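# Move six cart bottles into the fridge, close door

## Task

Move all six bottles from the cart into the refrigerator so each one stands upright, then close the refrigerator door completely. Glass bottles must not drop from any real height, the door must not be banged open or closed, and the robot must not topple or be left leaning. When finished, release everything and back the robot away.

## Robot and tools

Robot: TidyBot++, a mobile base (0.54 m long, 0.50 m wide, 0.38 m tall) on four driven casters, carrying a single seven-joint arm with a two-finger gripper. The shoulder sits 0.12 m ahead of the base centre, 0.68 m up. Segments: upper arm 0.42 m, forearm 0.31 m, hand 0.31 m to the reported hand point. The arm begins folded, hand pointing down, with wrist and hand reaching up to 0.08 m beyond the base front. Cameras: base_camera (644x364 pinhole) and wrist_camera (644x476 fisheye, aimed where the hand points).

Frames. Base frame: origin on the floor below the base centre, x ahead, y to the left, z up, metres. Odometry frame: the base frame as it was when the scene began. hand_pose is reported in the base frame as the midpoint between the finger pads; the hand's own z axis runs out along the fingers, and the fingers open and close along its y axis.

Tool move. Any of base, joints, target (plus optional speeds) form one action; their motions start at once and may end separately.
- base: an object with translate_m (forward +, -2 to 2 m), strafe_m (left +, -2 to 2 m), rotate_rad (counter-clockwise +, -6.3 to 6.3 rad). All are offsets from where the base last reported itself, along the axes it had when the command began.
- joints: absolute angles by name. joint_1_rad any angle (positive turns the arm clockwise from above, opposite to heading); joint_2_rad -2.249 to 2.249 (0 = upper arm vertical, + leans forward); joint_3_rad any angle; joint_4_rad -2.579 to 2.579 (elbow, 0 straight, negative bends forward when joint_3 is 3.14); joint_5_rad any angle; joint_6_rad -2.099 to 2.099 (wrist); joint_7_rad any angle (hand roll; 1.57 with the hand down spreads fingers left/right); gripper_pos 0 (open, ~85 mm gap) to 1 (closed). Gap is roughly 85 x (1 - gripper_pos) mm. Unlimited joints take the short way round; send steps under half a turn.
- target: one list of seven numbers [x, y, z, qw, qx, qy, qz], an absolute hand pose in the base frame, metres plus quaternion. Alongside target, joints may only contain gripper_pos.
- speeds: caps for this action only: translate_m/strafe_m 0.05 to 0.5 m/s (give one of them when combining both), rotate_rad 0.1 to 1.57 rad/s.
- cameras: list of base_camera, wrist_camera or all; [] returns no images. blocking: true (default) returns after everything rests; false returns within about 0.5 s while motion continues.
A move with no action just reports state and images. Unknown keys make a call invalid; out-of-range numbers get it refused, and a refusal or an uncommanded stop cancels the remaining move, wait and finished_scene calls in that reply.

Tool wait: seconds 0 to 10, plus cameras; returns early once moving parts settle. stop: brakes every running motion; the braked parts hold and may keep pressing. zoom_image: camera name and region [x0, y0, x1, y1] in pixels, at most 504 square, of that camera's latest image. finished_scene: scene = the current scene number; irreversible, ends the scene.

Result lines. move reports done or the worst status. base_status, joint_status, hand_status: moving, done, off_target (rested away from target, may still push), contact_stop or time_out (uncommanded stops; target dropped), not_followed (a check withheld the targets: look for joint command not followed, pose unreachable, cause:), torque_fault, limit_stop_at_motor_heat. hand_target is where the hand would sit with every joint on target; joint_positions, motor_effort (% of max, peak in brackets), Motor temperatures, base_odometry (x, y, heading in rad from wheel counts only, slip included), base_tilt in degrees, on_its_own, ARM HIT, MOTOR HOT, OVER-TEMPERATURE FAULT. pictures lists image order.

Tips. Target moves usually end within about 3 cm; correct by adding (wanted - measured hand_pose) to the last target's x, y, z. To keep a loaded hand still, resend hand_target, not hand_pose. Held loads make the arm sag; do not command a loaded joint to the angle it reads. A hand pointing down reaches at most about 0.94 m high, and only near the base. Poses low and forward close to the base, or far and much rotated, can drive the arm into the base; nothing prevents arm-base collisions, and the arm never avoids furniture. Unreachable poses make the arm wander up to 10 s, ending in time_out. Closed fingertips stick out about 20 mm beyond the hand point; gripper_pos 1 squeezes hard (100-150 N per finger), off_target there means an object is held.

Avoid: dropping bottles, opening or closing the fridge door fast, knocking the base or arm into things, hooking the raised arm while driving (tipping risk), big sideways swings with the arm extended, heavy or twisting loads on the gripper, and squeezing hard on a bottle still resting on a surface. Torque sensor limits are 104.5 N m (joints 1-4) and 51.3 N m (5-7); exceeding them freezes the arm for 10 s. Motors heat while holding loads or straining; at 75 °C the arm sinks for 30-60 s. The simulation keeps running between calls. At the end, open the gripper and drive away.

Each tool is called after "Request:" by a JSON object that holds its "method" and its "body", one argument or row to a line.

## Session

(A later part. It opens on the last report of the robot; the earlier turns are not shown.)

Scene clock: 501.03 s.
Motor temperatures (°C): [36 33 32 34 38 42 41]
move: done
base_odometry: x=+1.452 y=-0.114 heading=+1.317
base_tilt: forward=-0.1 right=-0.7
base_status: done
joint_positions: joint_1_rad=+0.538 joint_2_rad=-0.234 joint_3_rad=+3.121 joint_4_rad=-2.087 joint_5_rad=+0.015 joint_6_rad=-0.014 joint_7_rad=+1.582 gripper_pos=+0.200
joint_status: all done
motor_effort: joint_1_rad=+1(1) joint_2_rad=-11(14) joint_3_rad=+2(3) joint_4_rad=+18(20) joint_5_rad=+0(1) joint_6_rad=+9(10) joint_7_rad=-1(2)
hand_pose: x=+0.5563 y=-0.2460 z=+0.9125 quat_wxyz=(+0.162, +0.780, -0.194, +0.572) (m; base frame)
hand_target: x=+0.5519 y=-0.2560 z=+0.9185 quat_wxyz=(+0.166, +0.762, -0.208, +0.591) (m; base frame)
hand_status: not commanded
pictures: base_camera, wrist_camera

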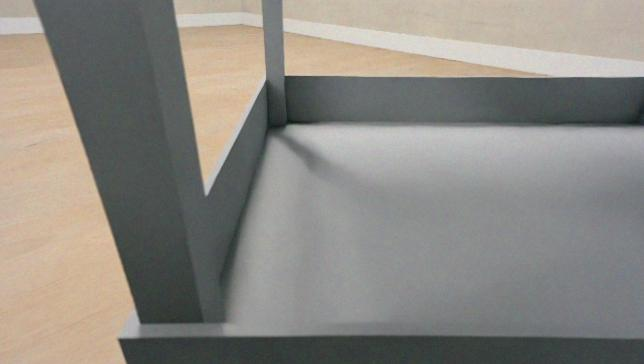

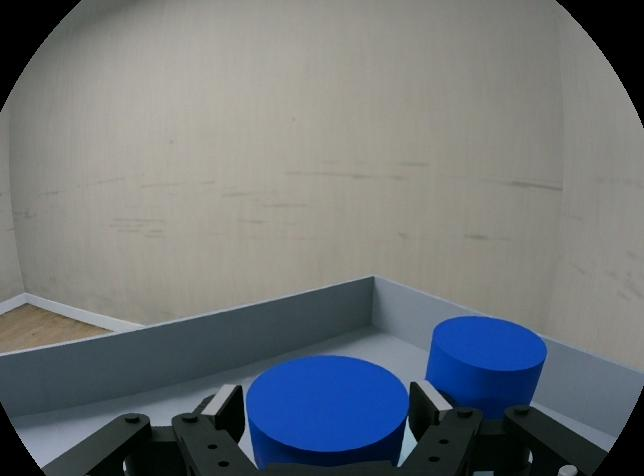

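Width 160, centred at 328. Grip.

Request:
{"method": "move", "body": {
  "joints": {"gripper_pos":0.65}
}}

Request:
{"method": "move", "body": {
  "joints": {"joint_2_rad":-0.22,"joint_4_rad":-1.52,"joint_6_rad":-0.55}
}}

Scene clock: 503.23 s.
Motor temperatures (°C): [36 33 32 34 38 42 41]
move: off_target
base_odometry: x=+1.452 y=-0.114 heading=+1.317
base_tilt: forward=-0.1 right=-0.7
base_status: not commanded
joint_positions: joint_1_rad=+0.538 joint_2_rad=-0.234 joint_3_rad=+3.121 joint_4_rad=-2.087 joint_5_rad=+0.015 joint_6_rad=-0.014 joint_7_rad=+1.582 gripper_pos=+0.420
joint_status: gripper_pos off_target (ended at +0.420, target +0.650)
motor_effort: joint_1_rad=+1(2) joint_2_rad=-11(11) joint_3_rad=+2(3) joint_4_rad=+20(20) joint_5_rad=+1(1) joint_6_rad=+10(10) joint_7_rad=-1(2)
hand_pose: x=+0.5563 y=-0.2460 z=+0.9127 quat_wxyz=(+0.162, +0.780, -0.194, +0.573) (m; base frame)
hand_target: x=+0.5519 y=-0.2560 z=+0.9185 quat_wxyz=(+0.166, +0.762, -0.208, +0.591) (m; base frame)
hand_status: not commanded
pictures: base_camera, wrist_camera

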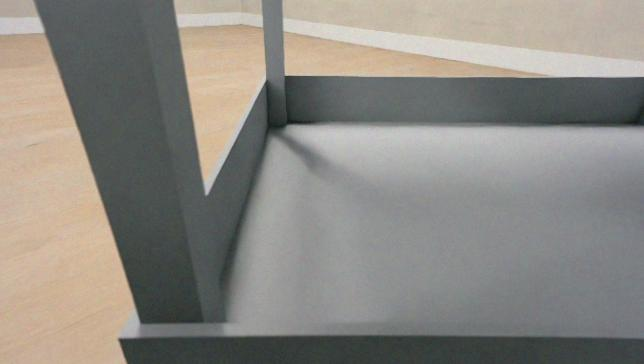

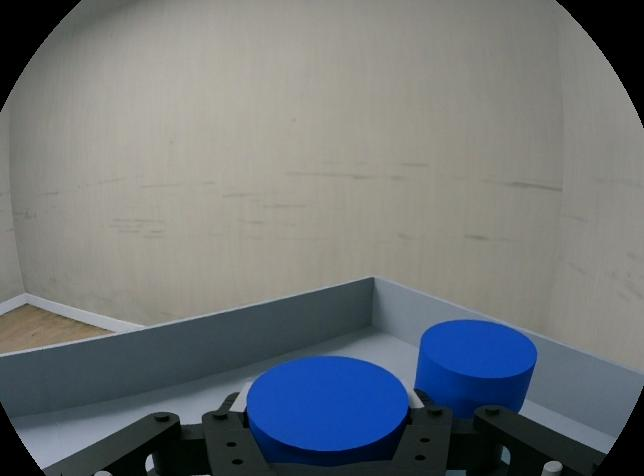

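Scene clock: 505.37 s.
Motor temperatures (°C): [36 33 32 34 38 42 41]
move: done
base_odometry: x=+1.452 y=-0.114 heading=+1.317
base_tilt: forward=+0.0 right=-0.7
base_status: not commanded
joint_positions: joint_1_rad=+0.542 joint_2_rad=-0.216 joint_3_rad=+3.119 joint_4_rad=-1.564 joint_5_rad=+0.015 joint_6_rad=-0.511 joint_7_rad=+1.582 gripper_pos=+0.420
joint_status: all done
motor_effort: joint_1_rad=+0(2) joint_2_rad=-16(17) joint_3_rad=+1(3) joint_4_rad=+24(27) joint_5_rad=+1(2) joint_6_rad=+14(15) joint_7_rad=+0(2)
hand_pose: x=+0.5662 y=-0.2548 z=+1.0737 quat_wxyz=(+0.166, +0.777, -0.197, +0.575) (m; base frame)
hand_target: x=+0.5585 y=-0.2590 z=+1.0906 quat_wxyz=(+0.162, +0.770, -0.211, +0.580) (m; base frame)
hand_status: not commanded
pictures: base_camera, wrist_camera

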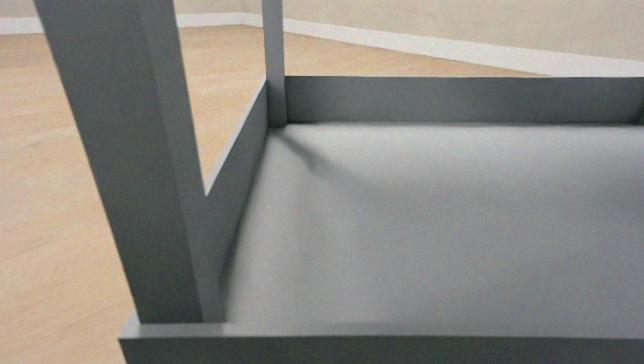

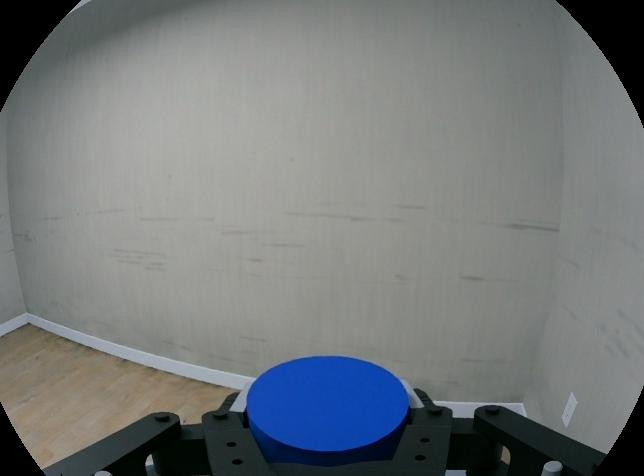

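Request:
{"method": "move", "body": {
  "base": {"translate_m":-0.202,"strafe_m":0.313},
  "speeds": {"translate_m":0.25}
}}

Request:
{"method": "move", "body": {
  "base": {"translate_m":1.05,"strafe_m":1.223,"rotate_rad":0.713},
  "speeds": {"rotate_rad":0.5,"translate_m":0.4},
  "joints": {"joint_1_rad":0.03,"joint_2_rad":-0.495,"joint_4_rad":-1.6,"joint_6_rad":-0.8}
}}

Scene clock: 510.87 s.
Motor temperatures (°C): [36 33 32 34 38 42 41]
move: done
base_odometry: x=+1.098 y=-0.231 heading=+1.317
base_tilt: forward=-0.1 right=-0.7
base_status: done
joint_positions: joint_1_rad=+0.544 joint_2_rad=-0.207 joint_3_rad=+3.119 joint_4_rad=-1.563 joint_5_rad=+0.015 joint_6_rad=-0.516 joint_7_rad=+1.582 gripper_pos=+0.420
joint_status: not commanded
motor_effort: joint_1_rad=+0(1) joint_2_rad=-16(19) joint_3_rad=+1(2) joint_4_rad=+24(25) joint_5_rad=+0(1) joint_6_rad=+14(14) joint_7_rad=-1(2)
hand_pose: x=+0.5682 y=-0.2574 z=+1.0683 quat_wxyz=(+0.165, +0.780, -0.199, +0.570) (m; base frame)
hand_target: x=+0.5585 y=-0.2590 z=+1.0906 quat_wxyz=(+0.162, +0.770, -0.211, +0.580) (m; base frame)
hand_status: not commanded
pictures: base_camera, wrist_camera

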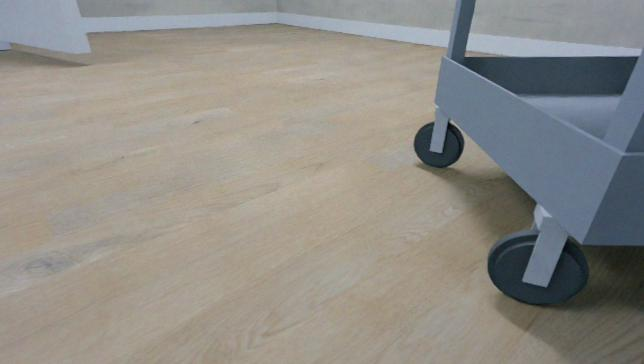

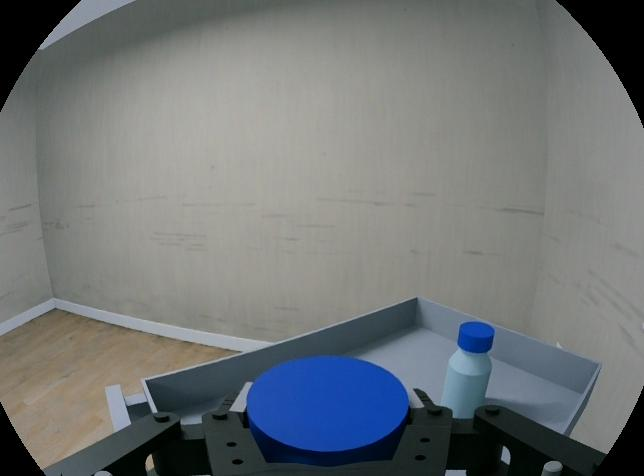

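Scene clock: 516.07 s.
Motor temperatures (°C): [36 33 32 34 38 42 41]
move: done
base_odometry: x=+0.178 y=+1.093 heading=+2.030
base_tilt: forward=-0.2 right=-0.7
base_status: done
joint_positions: joint_1_rad=+0.050 joint_2_rad=-0.473 joint_3_rad=+3.117 joint_4_rad=-1.588 joint_5_rad=+0.015 joint_6_rad=-0.764 joint_7_rad=+1.582 gripper_pos=+0.420
joint_status: all done
motor_effort: joint_1_rad=+0(4) joint_2_rad=-6(18) joint_3_rad=+2(5) joint_4_rad=+22(25) joint_5_rad=+1(2) joint_6_rad=+13(15) joint_7_rad=+0(2)
hand_pose: x=+0.5060 y=-0.0079 z=+1.1002 quat_wxyz=(+0.024, +0.807, -0.002, +0.590) (m; base frame)
hand_target: x=+0.4939 y=+0.0014 z=+1.0910 quat_wxyz=(+0.008, +0.815, -0.001, +0.580) (m; base frame)
hand_status: not commanded
pictures: base_camera, wrist_camera

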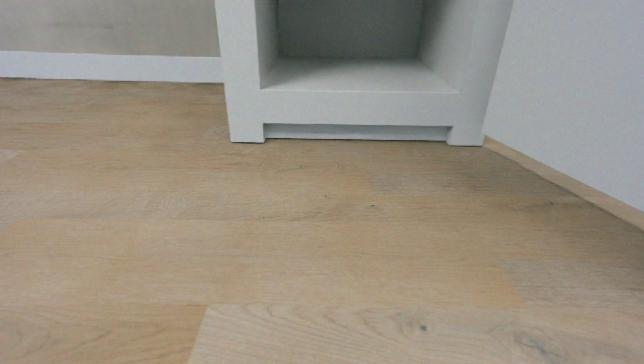

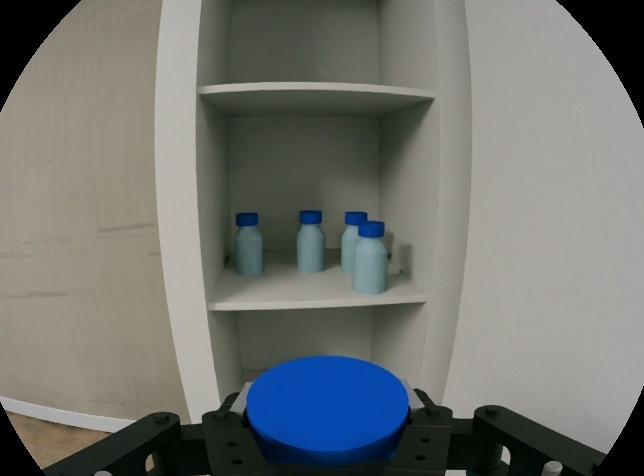

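Request:
{"method": "move", "body": {
  "base": {"translate_m":0.4},
  "speeds": {"translate_m":0.3}
}}

Scene clock: 523.03 s.
Motor temperatures (°C): [36 33 32 34 38 42 41]
move: done
base_odometry: x=+0.001 y=+1.452 heading=+2.030
base_tilt: forward=-0.1 right=-0.7
base_status: done
joint_positions: joint_1_rad=+0.050 joint_2_rad=-0.476 joint_3_rad=+3.117 joint_4_rad=-1.589 joint_5_rad=+0.015 joint_6_rad=-0.767 joint_7_rad=+1.582 gripper_pos=+0.420
joint_status: not commanded
motor_effort: joint_1_rad=+0(0) joint_2_rad=-6(9) joint_3_rad=+1(3) joint_4_rad=+22(23) joint_5_rad=+1(1) joint_6_rad=+13(14) joint_7_rad=-1(2)
hand_pose: x=+0.5046 y=-0.0079 z=+1.1001 quat_wxyz=(+0.024, +0.807, -0.002, +0.590) (m; base frame)
hand_target: x=+0.4939 y=+0.0014 z=+1.0910 quat_wxyz=(+0.008, +0.815, -0.001, +0.580) (m; base frame)
hand_status: not commanded
pictures: base_camera, wrist_camera

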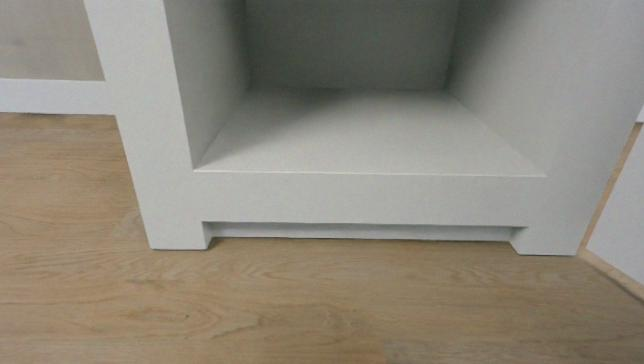

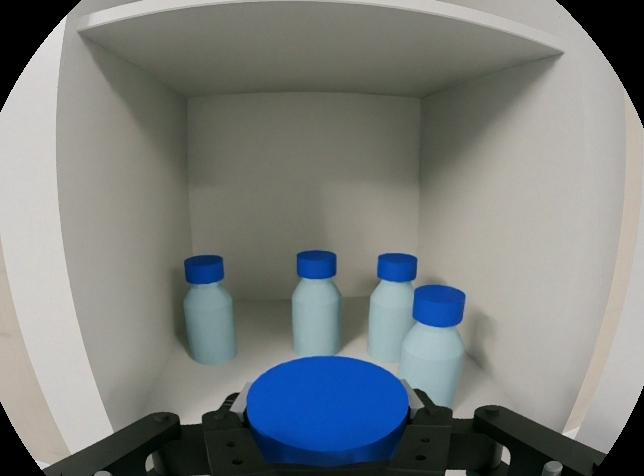

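Request:
{"method": "move", "body": {
  "joints": {"joint_1_rad":-0.21,"joint_2_rad":-0.43,"joint_4_rad":-1.55,"joint_6_rad":-0.72}
}}

Request:
{"method": "move", "body": {
  "base": {"translate_m":0.12},
  "speeds": {"translate_m":0.15}
}}

Scene clock: 528.57 s.
Motor temperatures (°C): [36 33 32 34 38 42 41]
move: done
base_odometry: x=+0.001 y=+1.452 heading=+2.030
base_tilt: forward=-0.1 right=-0.8
base_status: not commanded
joint_positions: joint_1_rad=-0.188 joint_2_rad=-0.423 joint_3_rad=+3.117 joint_4_rad=-1.589 joint_5_rad=+0.015 joint_6_rad=-0.767 joint_7_rad=+1.582 gripper_pos=+0.420
joint_status: all done
motor_effort: joint_1_rad=+0(1) joint_2_rad=-8(9) joint_3_rad=+2(3) joint_4_rad=+22(24) joint_5_rad=+1(1) joint_6_rad=+13(14) joint_7_rad=+0(1)
hand_pose: x=+0.5165 y=+0.0872 z=+1.0794 quat_wxyz=(-0.045, +0.817, +0.096, +0.567) (m; base frame)
hand_target: x=+0.5145 y=+0.0979 z=+1.1183 quat_wxyz=(-0.065, +0.790, +0.094, +0.602) (m; base frame)
hand_status: not commanded
pictures: base_camera, wrist_camera

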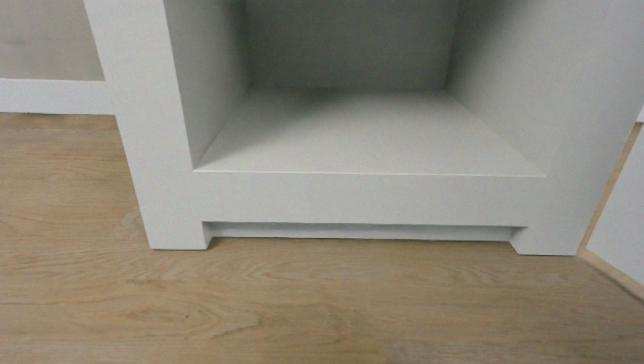

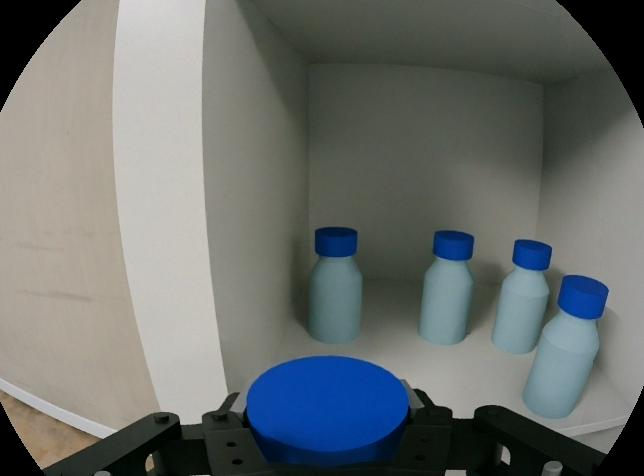

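Scene clock: 530.00 s.
Motor temperatures (°C): [36 33 32 34 38 42 41]
move: done
base_odometry: x=-0.052 y=+1.560 heading=+2.031
base_tilt: forward=+0.0 right=-0.7
base_status: done
joint_positions: joint_1_rad=-0.188 joint_2_rad=-0.412 joint_3_rad=+3.117 joint_4_rad=-1.588 joint_5_rad=+0.015 joint_6_rad=-0.767 joint_7_rad=+1.582 gripper_pos=+0.420
joint_status: not commanded
motor_effort: joint_1_rad=+0(0) joint_2_rad=-8(11) joint_3_rad=+1(3) joint_4_rad=+23(24) joint_5_rad=+1(1) joint_6_rad=+13(14) joint_7_rad=-1(2)
hand_pose: x=+0.5208 y=+0.0880 z=+1.0749 quat_wxyz=(-0.045, +0.820, +0.096, +0.563) (m; base frame)
hand_target: x=+0.5145 y=+0.0979 z=+1.1183 quat_wxyz=(-0.065, +0.790, +0.094, +0.602) (m; base frame)
hand_status: not commanded
pictures: base_camera, wrist_camera

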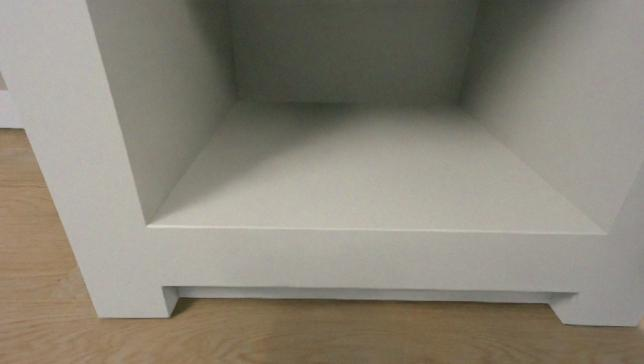

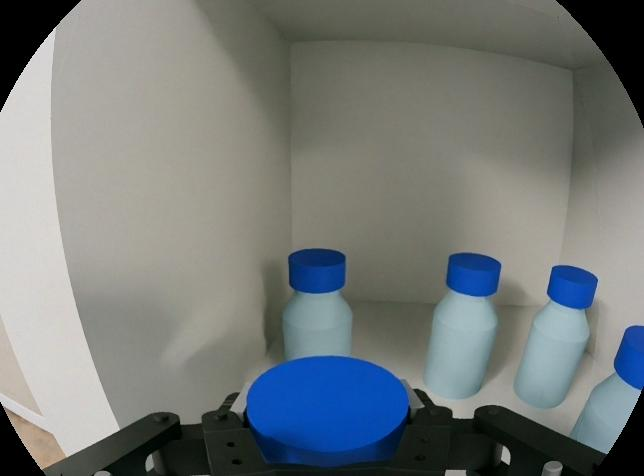

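Request:
{"method": "move", "body": {
  "joints": {"joint_2_rad":-0.22,"joint_4_rad":-1.47,"joint_6_rad":-0.53}
}}

Request:
{"method": "move", "body": {
  "joints": {"joint_2_rad":-0.22,"joint_4_rad":-1.53,"joint_6_rad":-0.44}
}}

Request:
{"method": "move", "body": {
  "joints": {"joint_2_rad":-0.225,"joint_4_rad":-1.57,"joint_6_rad":-0.41}
}}

Request:
{"method": "move", "body": {
  "joints": {"joint_2_rad":-0.23,"joint_4_rad":-1.60,"joint_6_rad":-0.39}
}}

Scene clock: 534.37 s.
Motor temperatures (°C): [36 33 32 34 38 42 41]
move: done
base_odometry: x=-0.052 y=+1.560 heading=+2.031
base_tilt: forward=-0.1 right=-0.7
base_status: not commanded
joint_positions: joint_1_rad=-0.188 joint_2_rad=-0.201 joint_3_rad=+3.117 joint_4_rad=-1.513 joint_5_rad=+0.015 joint_6_rad=-0.643 joint_7_rad=+1.582 gripper_pos=+0.420
joint_status: all done
motor_effort: joint_1_rad=+0(0) joint_2_rad=-16(19) joint_3_rad=+1(2) joint_4_rad=+23(25) joint_5_rad=+0(1) joint_6_rad=+13(14) joint_7_rad=-1(2)
hand_pose: x=+0.6158 y=+0.1076 z=+1.0577 quat_wxyz=(-0.047, +0.824, +0.097, +0.557) (m; base frame)
hand_target: x=+0.6154 y=+0.1203 z=+1.1268 quat_wxyz=(-0.070, +0.772, +0.092, +0.625) (m; base frame)
hand_status: not commanded
pictures: base_camera, wrist_camera

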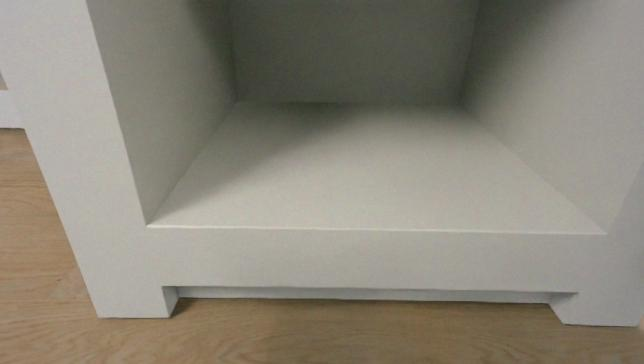

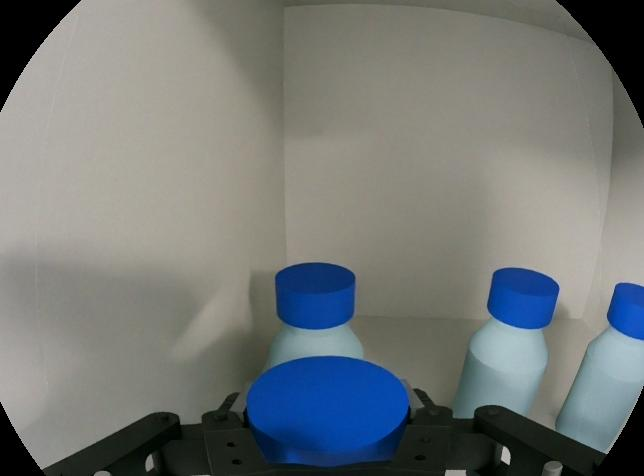

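Scene clock: 535.13 s.
Motor temperatures (°C): [36 33 32 34 38 42 41]
move: off_target
base_odometry: x=-0.052 y=+1.560 heading=+2.031
base_tilt: forward=-0.1 right=-0.7
base_status: not commanded
joint_positions: joint_1_rad=-0.188 joint_2_rad=-0.201 joint_3_rad=+3.117 joint_4_rad=-1.527 joint_5_rad=+0.015 joint_6_rad=-0.555 joint_7_rad=+1.582 gripper_pos=+0.420
joint_status: joint_6_rad off_target (ended at -0.555, target -0.440); the others done
motor_effort: joint_1_rad=+0(0) joint_2_rad=-15(17) joint_3_rad=+1(2) joint_4_rad=+24(24) joint_5_rad=+0(1) joint_6_rad=+14(14) joint_7_rad=-2(2)
hand_pose: x=+0.6244 y=+0.1099 z=+1.0749 quat_wxyz=(-0.050, +0.802, +0.095, +0.587) (m; base frame)
hand_target: x=+0.6224 y=+0.1219 z=+1.1179 quat_wxyz=(-0.072, +0.762, +0.090, +0.637) (m; base frame)
hand_status: not commanded
pictures: base_camera, wrist_camera

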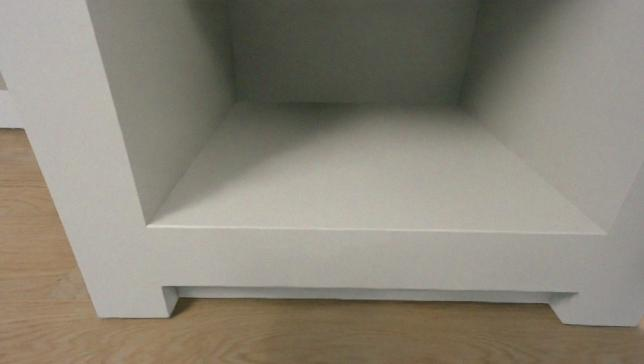

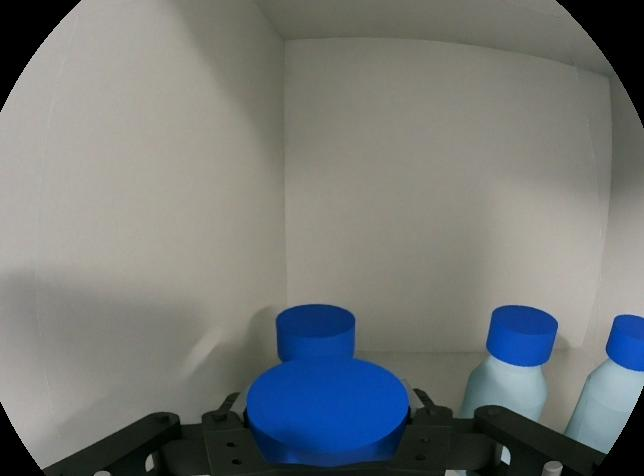

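Scene clock: 535.83 s.
Motor temperatures (°C): [36 33 32 34 38 42 41]
move: done
base_odometry: x=-0.052 y=+1.560 heading=+2.031
base_tilt: forward=+0.0 right=-0.7
base_status: not commanded
joint_positions: joint_1_rad=-0.188 joint_2_rad=-0.201 joint_3_rad=+3.117 joint_4_rad=-1.561 joint_5_rad=+0.015 joint_6_rad=-0.523 joint_7_rad=+1.582 gripper_pos=+0.420
joint_status: all done
motor_effort: joint_1_rad=+0(0) joint_2_rad=-16(17) joint_3_rad=+0(2) joint_4_rad=+23(25) joint_5_rad=+1(1) joint_6_rad=+13(14) joint_7_rad=+0(2)
hand_pose: x=+0.6265 y=+0.1104 z=+1.0641 quat_wxyz=(-0.050, +0.803, +0.095, +0.586) (m; base frame)
hand_target: x=+0.6228 y=+0.1220 z=+1.1052 quat_wxyz=(-0.071, +0.764, +0.091, +0.635) (m; base frame)
hand_status: not commanded
pictures: base_camera, wrist_camera

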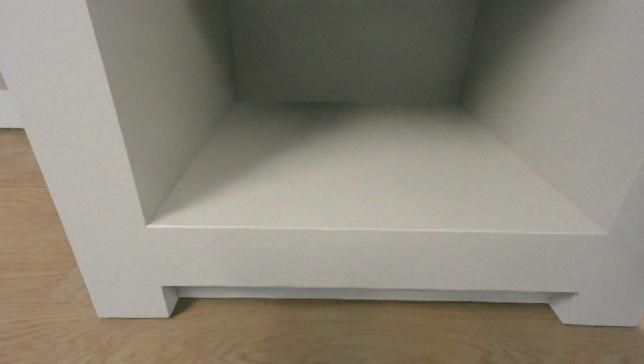

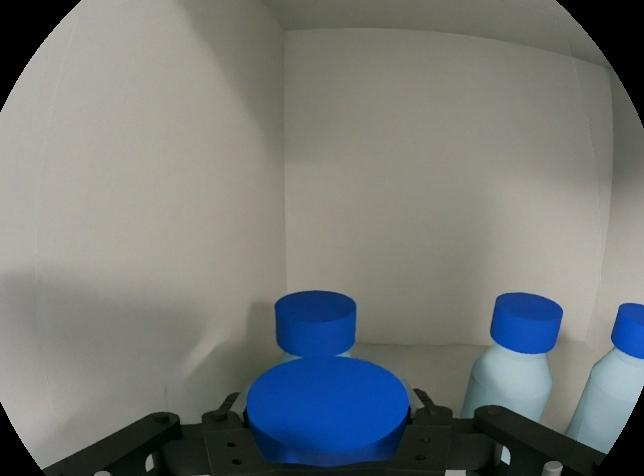

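Scene clock: 536.50 s.
Motor temperatures (°C): [36 33 32 34 38 42 41]
move: done
base_odometry: x=-0.052 y=+1.560 heading=+2.031
base_tilt: forward=+0.0 right=-0.7
base_status: not commanded
joint_positions: joint_1_rad=-0.188 joint_2_rad=-0.202 joint_3_rad=+3.117 joint_4_rad=-1.590 joint_5_rad=+0.015 joint_6_rad=-0.502 joint_7_rad=+1.582 gripper_pos=+0.420
joint_status: all done
motor_effort: joint_1_rad=+0(0) joint_2_rad=-16(17) joint_3_rad=+1(2) joint_4_rad=+23(25) joint_5_rad=+1(1) joint_6_rad=+13(14) joint_7_rad=-1(2)
hand_pose: x=+0.6272 y=+0.1106 z=+1.0531 quat_wxyz=(-0.050, +0.805, +0.095, +0.583) (m; base frame)
hand_target: x=+0.6221 y=+0.1218 z=+1.0956 quat_wxyz=(-0.071, +0.765, +0.091, +0.633) (m; base frame)
hand_status: not commanded
pictures: base_camera, wrist_camera

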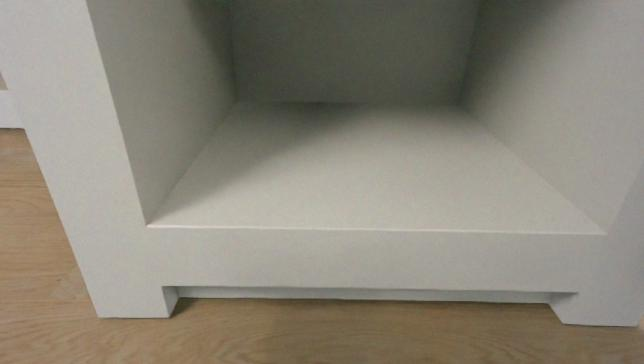

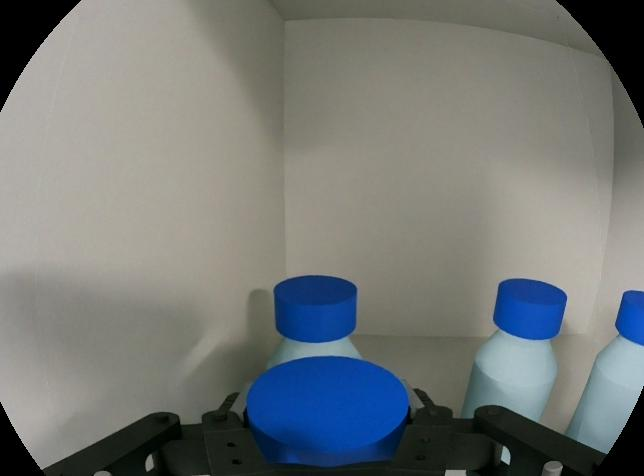

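Request:
{"method": "move", "body": {
  "joints": {"joint_2_rad":-0.24,"joint_4_rad":-1.63,"joint_6_rad":-0.37},
  "cameras": []
}}

Request:
{"method": "move", "body": {
  "joints": {"joint_2_rad":-0.245,"joint_4_rad":-1.655,"joint_6_rad":-0.355},
  "cameras": []
}}

Request:
{"method": "move", "body": {
  "joints": {"joint_2_rad":-0.25,"joint_4_rad":-1.68,"joint_6_rad":-0.34},
  "cameras": ["wrist_camera"]
}}

Scene clock: 540.07 s.
Motor temperatures (°C): [36 33 32 34 38 42 41]
move: done
base_odometry: x=-0.052 y=+1.560 heading=+2.031
base_tilt: forward=-0.1 right=-0.7
base_status: not commanded
joint_positions: joint_1_rad=-0.188 joint_2_rad=-0.207 joint_3_rad=+3.117 joint_4_rad=-1.619 joint_5_rad=+0.015 joint_6_rad=-0.482 joint_7_rad=+1.582 gripper_pos=+0.420
joint_status: all done
motor_effort: joint_1_rad=+0(0) joint_2_rad=-15(17) joint_3_rad=+1(2) joint_4_rad=+24(25) joint_5_rad=+1(1) joint_6_rad=+13(14) joint_7_rad=+0(2)
hand_pose: x=+0.6261 y=+0.1104 z=+1.0443 quat_wxyz=(-0.050, +0.806, +0.096, +0.582) (m; base frame)
hand_target: x=+0.6193 y=+0.1212 z=+1.0884 quat_wxyz=(-0.071, +0.765, +0.091, +0.633) (m; base frame)
hand_status: not commanded
pictures: none
No camera images: "cameras" was empty.

Scene clock: 540.67 s.
Motor temperatures (°C): [36 33 32 34 38 42 41]
move: done
base_odometry: x=-0.052 y=+1.560 heading=+2.031
base_tilt: forward=-0.1 right=-0.8
base_status: not commanded
joint_positions: joint_1_rad=-0.188 joint_2_rad=-0.215 joint_3_rad=+3.117 joint_4_rad=-1.637 joint_5_rad=+0.015 joint_6_rad=-0.461 joint_7_rad=+1.582 gripper_pos=+0.420
joint_status: all done
motor_effort: joint_1_rad=+0(1) joint_2_rad=-16(16) joint_3_rad=+1(2) joint_4_rad=+23(24) joint_5_rad=+0(1) joint_6_rad=+12(13) joint_7_rad=-1(1)
hand_pose: x=+0.6243 y=+0.1102 z=+1.0439 quat_wxyz=(-0.050, +0.803, +0.095, +0.587) (m; base frame)
hand_target: x=+0.6180 y=+0.1209 z=+1.0802 quat_wxyz=(-0.071, +0.767, +0.091, +0.631) (m; base frame)
hand_status: not commanded
pictures: none
No camera images: "cameras" was empty.

Scene clock: 541.27 s.
Motor temperatures (°C): [36 33 32 34 38 42 41]
move: done
base_odometry: x=-0.052 y=+1.560 heading=+2.031
base_tilt: forward=-0.1 right=-0.7
base_status: not commanded
joint_positions: joint_1_rad=-0.188 joint_2_rad=-0.223 joint_3_rad=+3.117 joint_4_rad=-1.656 joint_5_rad=+0.015 joint_6_rad=-0.436 joint_7_rad=+1.582 gripper_pos=+0.420
joint_status: all done
motor_effort: joint_1_rad=+0(1) joint_2_rad=-14(16) joint_3_rad=+1(1) joint_4_rad=+22(23) joint_5_rad=+0(0) joint_6_rad=+12(13) joint_7_rad=+0(2)
hand_pose: x=+0.6227 y=+0.1100 z=+1.0440 quat_wxyz=(-0.051, +0.799, +0.095, +0.592) (m; base frame)
hand_target: x=+0.6167 y=+0.1205 z=+1.0719 quat_wxyz=(-0.071, +0.769, +0.091, +0.629) (m; base frame)
hand_status: not commanded
pictures: wrist_camera

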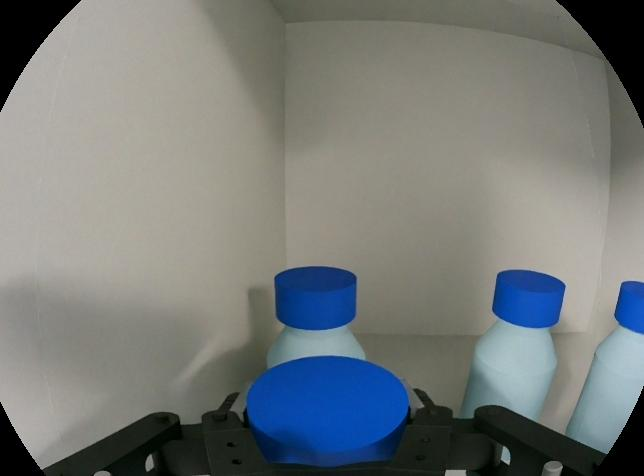

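Stalled at 1.044: on the shelf. Release.

Request:
{"method": "move", "body": {
  "joints": {"gripper_pos":0.3},
  "cameras": []
}}

Request:
{"method": "move", "body": {
  "joints": {"gripper_pos":0.12},
  "cameras": ["wrist_camera"]
}}

Request:
{"method": "move", "body": {
  "joints": {"joint_2_rad":-0.43,"joint_4_rad":-1.7,"joint_6_rad":-0.45}
}}

Scene clock: 544.10 s.
Motor temperatures (°C): [36 33 32 34 38 42 41]
move: done
base_odometry: x=-0.052 y=+1.560 heading=+2.031
base_tilt: forward=-0.1 right=-0.7
base_status: not commanded
joint_positions: joint_1_rad=-0.189 joint_2_rad=-0.241 joint_3_rad=+3.117 joint_4_rad=-1.656 joint_5_rad=+0.015 joint_6_rad=-0.419 joint_7_rad=+1.582 gripper_pos=+0.300
joint_status: all done
motor_effort: joint_1_rad=+0(1) joint_2_rad=-12(15) joint_3_rad=+0(2) joint_4_rad=+20(22) joint_5_rad=+0(1) joint_6_rad=+10(12) joint_7_rad=-1(2)
hand_pose: x=+0.6176 y=+0.1095 z=+1.0583 quat_wxyz=(-0.052, +0.788, +0.094, +0.606) (m; base frame)
hand_target: x=+0.6167 y=+0.1205 z=+1.0719 quat_wxyz=(-0.071, +0.769, +0.091, +0.629) (m; base frame)
hand_status: not commanded
pictures: none
No camera images: "cameras" was empty.

Scene clock: 544.70 s.
Motor temperatures (°C): [36 33 32 34 38 42 41]
move: done
base_odometry: x=-0.052 y=+1.560 heading=+2.031
base_tilt: forward=-0.1 right=-0.7
base_status: not commanded
joint_positions: joint_1_rad=-0.189 joint_2_rad=-0.241 joint_3_rad=+3.117 joint_4_rad=-1.656 joint_5_rad=+0.015 joint_6_rad=-0.419 joint_7_rad=+1.582 gripper_pos=+0.120
joint_status: all done
motor_effort: joint_1_rad=+0(0) joint_2_rad=-11(12) joint_3_rad=+1(2) joint_4_rad=+20(20) joint_5_rad=+1(1) joint_6_rad=+9(10) joint_7_rad=+0(1)
hand_pose: x=+0.6176 y=+0.1095 z=+1.0583 quat_wxyz=(-0.052, +0.788, +0.094, +0.606) (m; base frame)
hand_target: x=+0.6167 y=+0.1205 z=+1.0719 quat_wxyz=(-0.071, +0.769, +0.091, +0.629) (m; base frame)
hand_status: not commanded
pictures: wrist_camera

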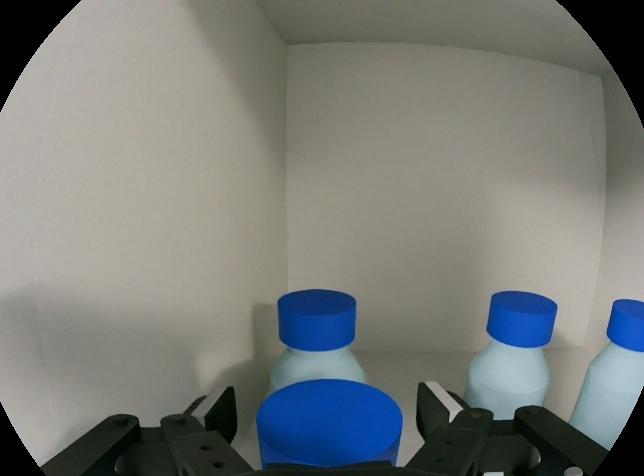

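Scene clock: 546.03 s.
Motor temperatures (°C): [36 33 32 34 38 42 41]
move: done
base_odometry: x=-0.052 y=+1.560 heading=+2.031
base_tilt: forward=-0.2 right=-0.7
base_status: not commanded
joint_positions: joint_1_rad=-0.189 joint_2_rad=-0.435 joint_3_rad=+3.117 joint_4_rad=-1.665 joint_5_rad=+0.015 joint_6_rad=-0.419 joint_7_rad=+1.582 gripper_pos=+0.120
joint_status: all done
motor_effort: joint_1_rad=+0(0) joint_2_rad=-5(14) joint_3_rad=+2(2) joint_4_rad=+19(21) joint_5_rad=+1(1) joint_6_rad=+10(10) joint_7_rad=+0(2)
hand_pose: x=+0.5378 y=+0.0942 z=+1.1439 quat_wxyz=(-0.057, +0.729, +0.088, +0.676) (m; base frame)
hand_target: x=+0.5389 y=+0.1035 z=+1.1110 quat_wxyz=(-0.071, +0.752, +0.090, +0.649) (m; base frame)
hand_status: not commanded
pictures: base_camera, wrist_camera

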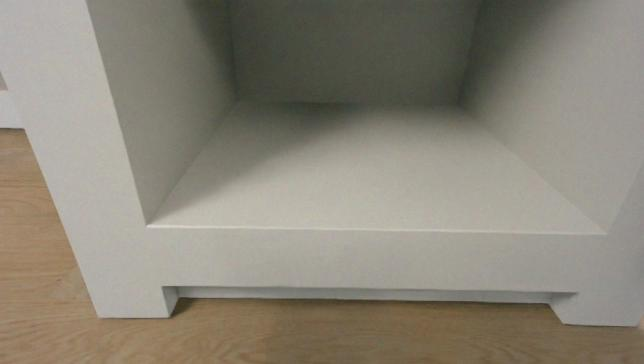

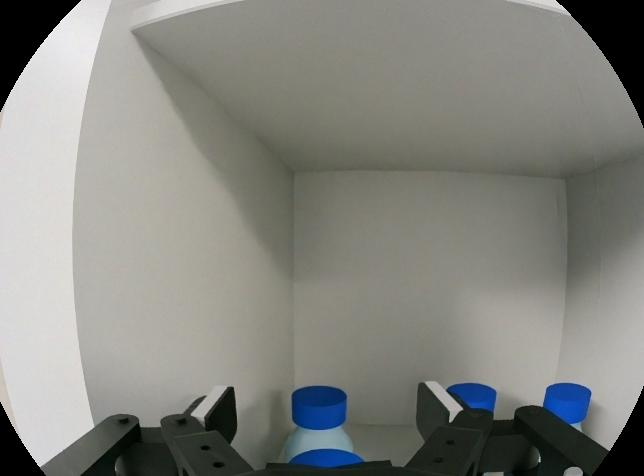

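Request:
{"method": "move", "body": {
  "base": {"translate_m":-0.6},
  "joints": {"joint_1_rad":0.02},
  "speeds": {"translate_m":0.4}
}}

Request:
{"method": "move", "body": {
  "base": {"translate_m":-1.517,"strafe_m":-0.236,"rotate_rad":-0.714},
  "speeds": {"translate_m":0.4,"rotate_rad":0.3},
  "joints": {"joint_1_rad":0.56,"gripper_pos":0.2}
}}

Scene clock: 551.40 s.
Motor temperatures (°C): [36 33 32 34 38 42 41]
move: done
base_odometry: x=+0.214 y=+1.022 heading=+2.031
base_tilt: forward=-0.1 right=-0.7
base_status: done
joint_positions: joint_1_rad=-0.002 joint_2_rad=-0.434 joint_3_rad=+3.118 joint_4_rad=-1.667 joint_5_rad=+0.015 joint_6_rad=-0.419 joint_7_rad=+1.582 gripper_pos=+0.120
joint_status: all done
motor_effort: joint_1_rad=+0(2) joint_2_rad=-5(8) joint_3_rad=+2(3) joint_4_rad=+19(20) joint_5_rad=+0(1) joint_6_rad=+10(10) joint_7_rad=-2(2)
hand_pose: x=+0.5487 y=+0.0140 z=+1.1423 quat_wxyz=(+0.007, +0.735, +0.019, +0.678) (m; base frame)
hand_target: x=+0.5515 y=+0.0050 z=+1.1110 quat_wxyz=(+0.004, +0.758, +0.003, +0.652) (m; base frame)
hand_status: not commanded
pictures: base_camera, wrist_camera

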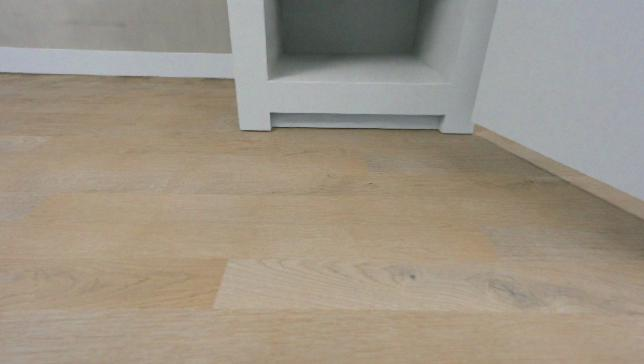

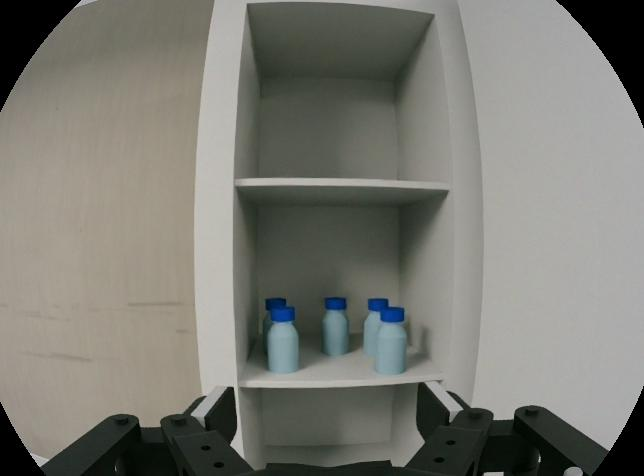

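Scene clock: 556.27 s.
Motor temperatures (°C): [36 33 32 34 38 42 41]
move: done
base_odometry: x=+1.100 y=-0.232 heading=+1.317
base_tilt: forward=-0.2 right=-0.8
base_status: done
joint_positions: joint_1_rad=+0.541 joint_2_rad=-0.427 joint_3_rad=+3.120 joint_4_rad=-1.667 joint_5_rad=+0.015 joint_6_rad=-0.419 joint_7_rad=+1.582 gripper_pos=+0.200
joint_status: all done
motor_effort: joint_1_rad=+0(2) joint_2_rad=-5(9) joint_3_rad=+2(4) joint_4_rad=+19(20) joint_5_rad=+0(1) joint_6_rad=+10(10) joint_7_rad=-1(2)
hand_pose: x=+0.4963 y=-0.2127 z=+1.1390 quat_wxyz=(+0.188, +0.715, -0.180, +0.648) (m; base frame)
hand_target: x=+0.4925 y=-0.2180 z=+1.1110 quat_wxyz=(+0.178, +0.731, -0.199, +0.628) (m; base frame)
hand_status: not commanded
pictures: base_camera, wrist_camera

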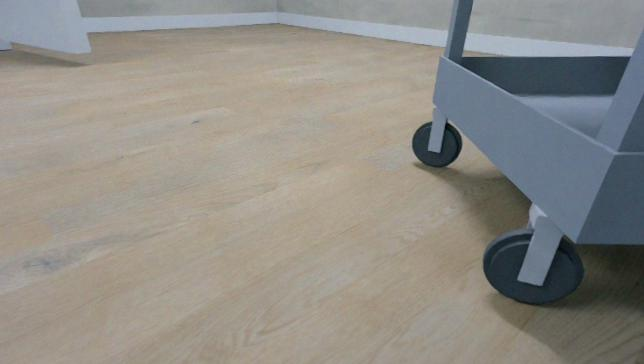

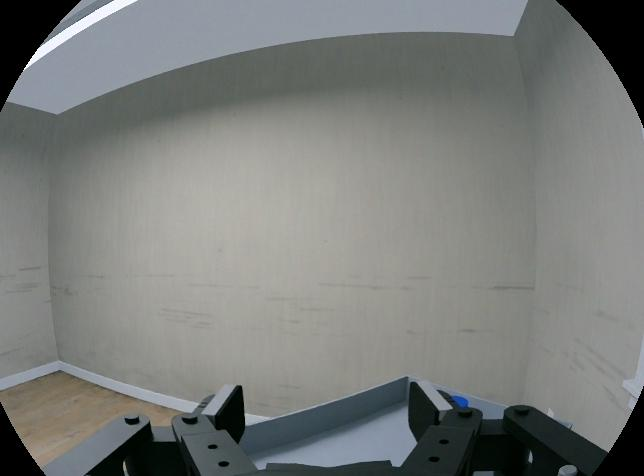

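Request:
{"method": "move", "body": {
  "base": {"translate_m":0.111,"strafe_m":-0.273},
  "speeds": {"translate_m":0.25},
  "joints": {"joint_1_rad":0.64,"joint_2_rad":-0.34,"joint_4_rad":-2.05,"joint_6_rad":-0.1}
}}

Scene clock: 572.13 s.
Motor temperatures (°C): [36 33 32 34 38 42 41]
move: done
base_odometry: x=+1.392 y=-0.193 heading=+1.317
base_tilt: forward=-0.1 right=-0.7
base_status: done
joint_positions: joint_1_rad=+0.617 joint_2_rad=-0.347 joint_3_rad=+3.120 joint_4_rad=-2.016 joint_5_rad=+0.015 joint_6_rad=-0.182 joint_7_rad=+1.582 gripper_pos=+0.200
joint_status: all done
motor_effort: joint_1_rad=+0(1) joint_2_rad=-9(10) joint_3_rad=+0(3) joint_4_rad=+20(22) joint_5_rad=+0(1) joint_6_rad=+9(11) joint_7_rad=-1(2)
hand_pose: x=+0.5082 y=-0.2613 z=+0.9601 quat_wxyz=(+0.188, +0.767, -0.223, +0.571) (m; base frame)
hand_target: x=+0.5062 y=-0.2721 z=+0.9610 quat_wxyz=(+0.191, +0.750, -0.237, +0.587) (m; base frame)
hand_status: not commanded
pictures: base_camera, wrist_camera

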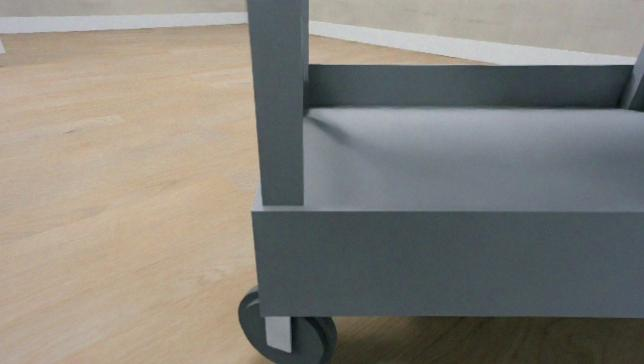

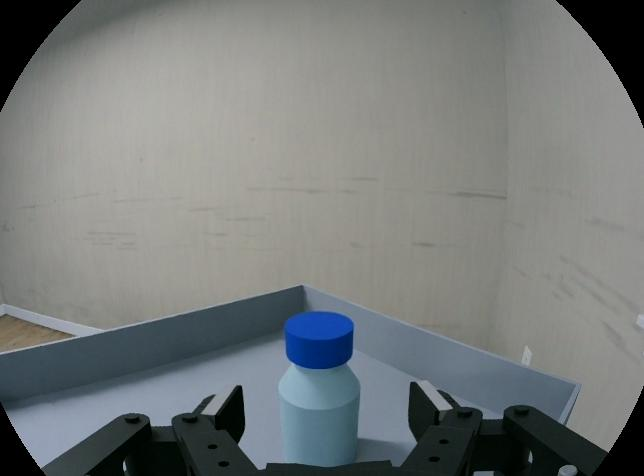

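Request:
{"method": "move", "body": {
  "joints": {"joint_2_rad":-0.235,"joint_4_rad":-2.07,"joint_6_rad":0.06},
  "cameras": []
}}

Request:
{"method": "move", "body": {
  "base": {"translate_m":0.065,"strafe_m":-0.04},
  "speeds": {"translate_m":0.12},
  "joints": {"joint_4_rad":-2.115}
}}

Scene clock: 575.50 s.
Motor temperatures (°C): [36 33 32 34 38 42 41]
move: done
base_odometry: x=+1.392 y=-0.193 heading=+1.317
base_tilt: forward=-0.1 right=-0.7
base_status: not commanded
joint_positions: joint_1_rad=+0.617 joint_2_rad=-0.243 joint_3_rad=+3.120 joint_4_rad=-2.035 joint_5_rad=+0.015 joint_6_rad=-0.023 joint_7_rad=+1.582 gripper_pos=+0.200
joint_status: all done
motor_effort: joint_1_rad=+0(0) joint_2_rad=-11(13) joint_3_rad=+0(2) joint_4_rad=+19(20) joint_5_rad=+0(1) joint_6_rad=+10(10) joint_7_rad=+0(2)
hand_pose: x=+0.5404 y=-0.2827 z=+0.9461 quat_wxyz=(+0.191, +0.757, -0.220, +0.586) (m; base frame)
hand_target: x=+0.5360 y=-0.2938 z=+0.9457 quat_wxyz=(+0.195, +0.739, -0.234, +0.601) (m; base frame)
hand_status: not commanded
pictures: none
No camera images: "cameras" was empty.

Scene clock: 576.70 s.
Motor temperatures (°C): [36 33 32 34 38 42 41]
move: done
base_odometry: x=+1.447 y=-0.141 heading=+1.317
base_tilt: forward=-0.2 right=-0.7
base_status: done
joint_positions: joint_1_rad=+0.617 joint_2_rad=-0.237 joint_3_rad=+3.120 joint_4_rad=-2.084 joint_5_rad=+0.015 joint_6_rad=-0.017 joint_7_rad=+1.582 gripper_pos=+0.200
joint_status: all done
motor_effort: joint_1_rad=+0(1) joint_2_rad=-12(14) joint_3_rad=+1(2) joint_4_rad=+19(21) joint_5_rad=+0(1) joint_6_rad=+9(10) joint_7_rad=-1(2)
hand_pose: x=+0.5354 y=-0.2796 z=+0.9149 quat_wxyz=(+0.185, +0.771, -0.224, +0.567) (m; base frame)
hand_target: x=+0.5301 y=-0.2897 z=+0.9185 quat_wxyz=(+0.189, +0.753, -0.239, +0.584) (m; base frame)
hand_status: not commanded
pictures: base_camera, wrist_camera

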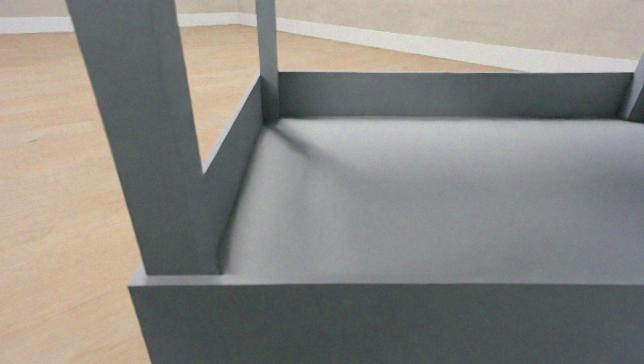

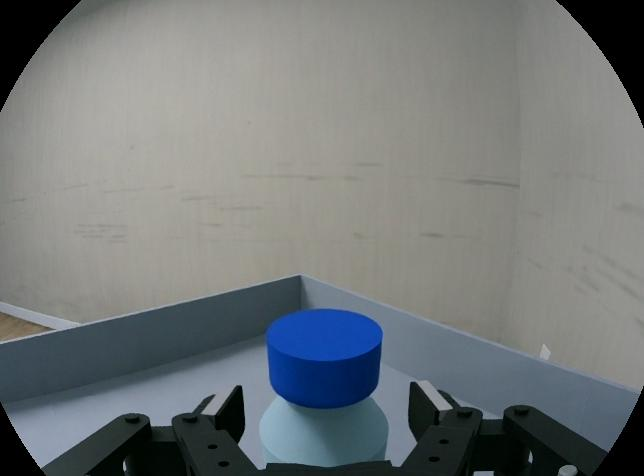

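Request:
{"method": "move", "body": {
  "base": {"translate_m":0.03,"strafe_m":-0.019},
  "speeds": {"translate_m":0.1}
}}

Scene clock: 578.97 s.
Motor temperatures (°C): [36 33 32 34 38 42 41]
move: done
base_odometry: x=+1.473 y=-0.116 heading=+1.317
base_tilt: forward=-0.1 right=-0.7
base_status: done
joint_positions: joint_1_rad=+0.618 joint_2_rad=-0.237 joint_3_rad=+3.120 joint_4_rad=-2.084 joint_5_rad=+0.015 joint_6_rad=-0.016 joint_7_rad=+1.582 gripper_pos=+0.200
joint_status: not commanded
motor_effort: joint_1_rad=+0(0) joint_2_rad=-11(14) joint_3_rad=+1(2) joint_4_rad=+19(20) joint_5_rad=+1(1) joint_6_rad=+10(10) joint_7_rad=-1(2)
hand_pose: x=+0.5352 y=-0.2795 z=+0.9154 quat_wxyz=(+0.185, +0.771, -0.224, +0.567) (m; base frame)
hand_target: x=+0.5301 y=-0.2897 z=+0.9185 quat_wxyz=(+0.189, +0.753, -0.239, +0.584) (m; base frame)
hand_status: not commanded
pictures: base_camera, wrist_camera

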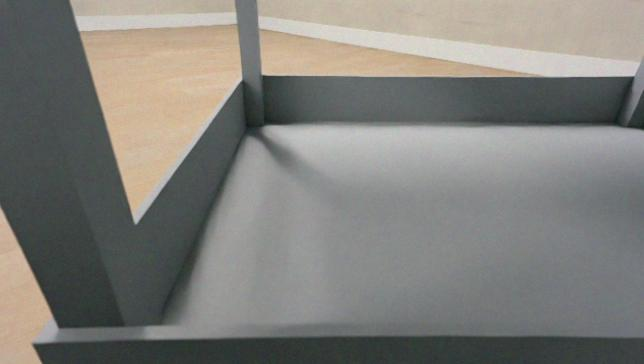

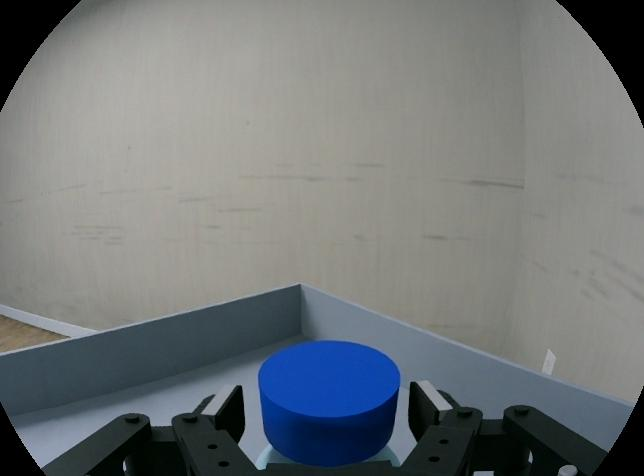

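Request:
{"method": "move", "body": {
  "base": {"translate_m":0.015,"strafe_m":-0.01},
  "speeds": {"translate_m":0.1},
  "joints": {"joint_4_rad":-2.13}
}}

Scene clock: 581.00 s.
Motor temperatures (°C): [36 33 32 34 38 42 41]
move: done
base_odometry: x=+1.487 y=-0.104 heading=+1.317
base_tilt: forward=-0.2 right=-0.6
base_status: done
joint_positions: joint_1_rad=+0.618 joint_2_rad=-0.233 joint_3_rad=+3.120 joint_4_rad=-2.097 joint_5_rad=+0.015 joint_6_rad=-0.016 joint_7_rad=+1.582 gripper_pos=+0.200
joint_status: all done
motor_effort: joint_1_rad=+0(0) joint_2_rad=-11(13) joint_3_rad=+1(2) joint_4_rad=+19(20) joint_5_rad=+0(1) joint_6_rad=+9(10) joint_7_rad=-1(2)
hand_pose: x=+0.5341 y=-0.2788 z=+0.9051 quat_wxyz=(+0.183, +0.776, -0.225, +0.560) (m; base frame)
hand_target: x=+0.5279 y=-0.2882 z=+0.9095 quat_wxyz=(+0.187, +0.757, -0.240, +0.578) (m; base frame)
hand_status: not commanded
pictures: base_camera, wrist_camera

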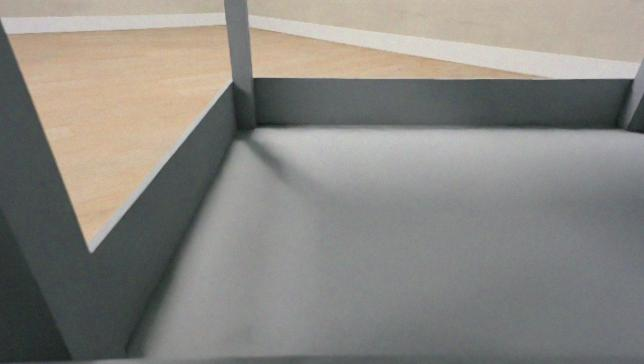

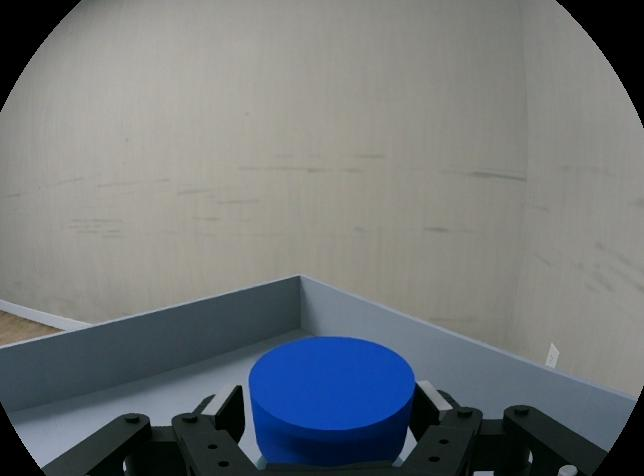

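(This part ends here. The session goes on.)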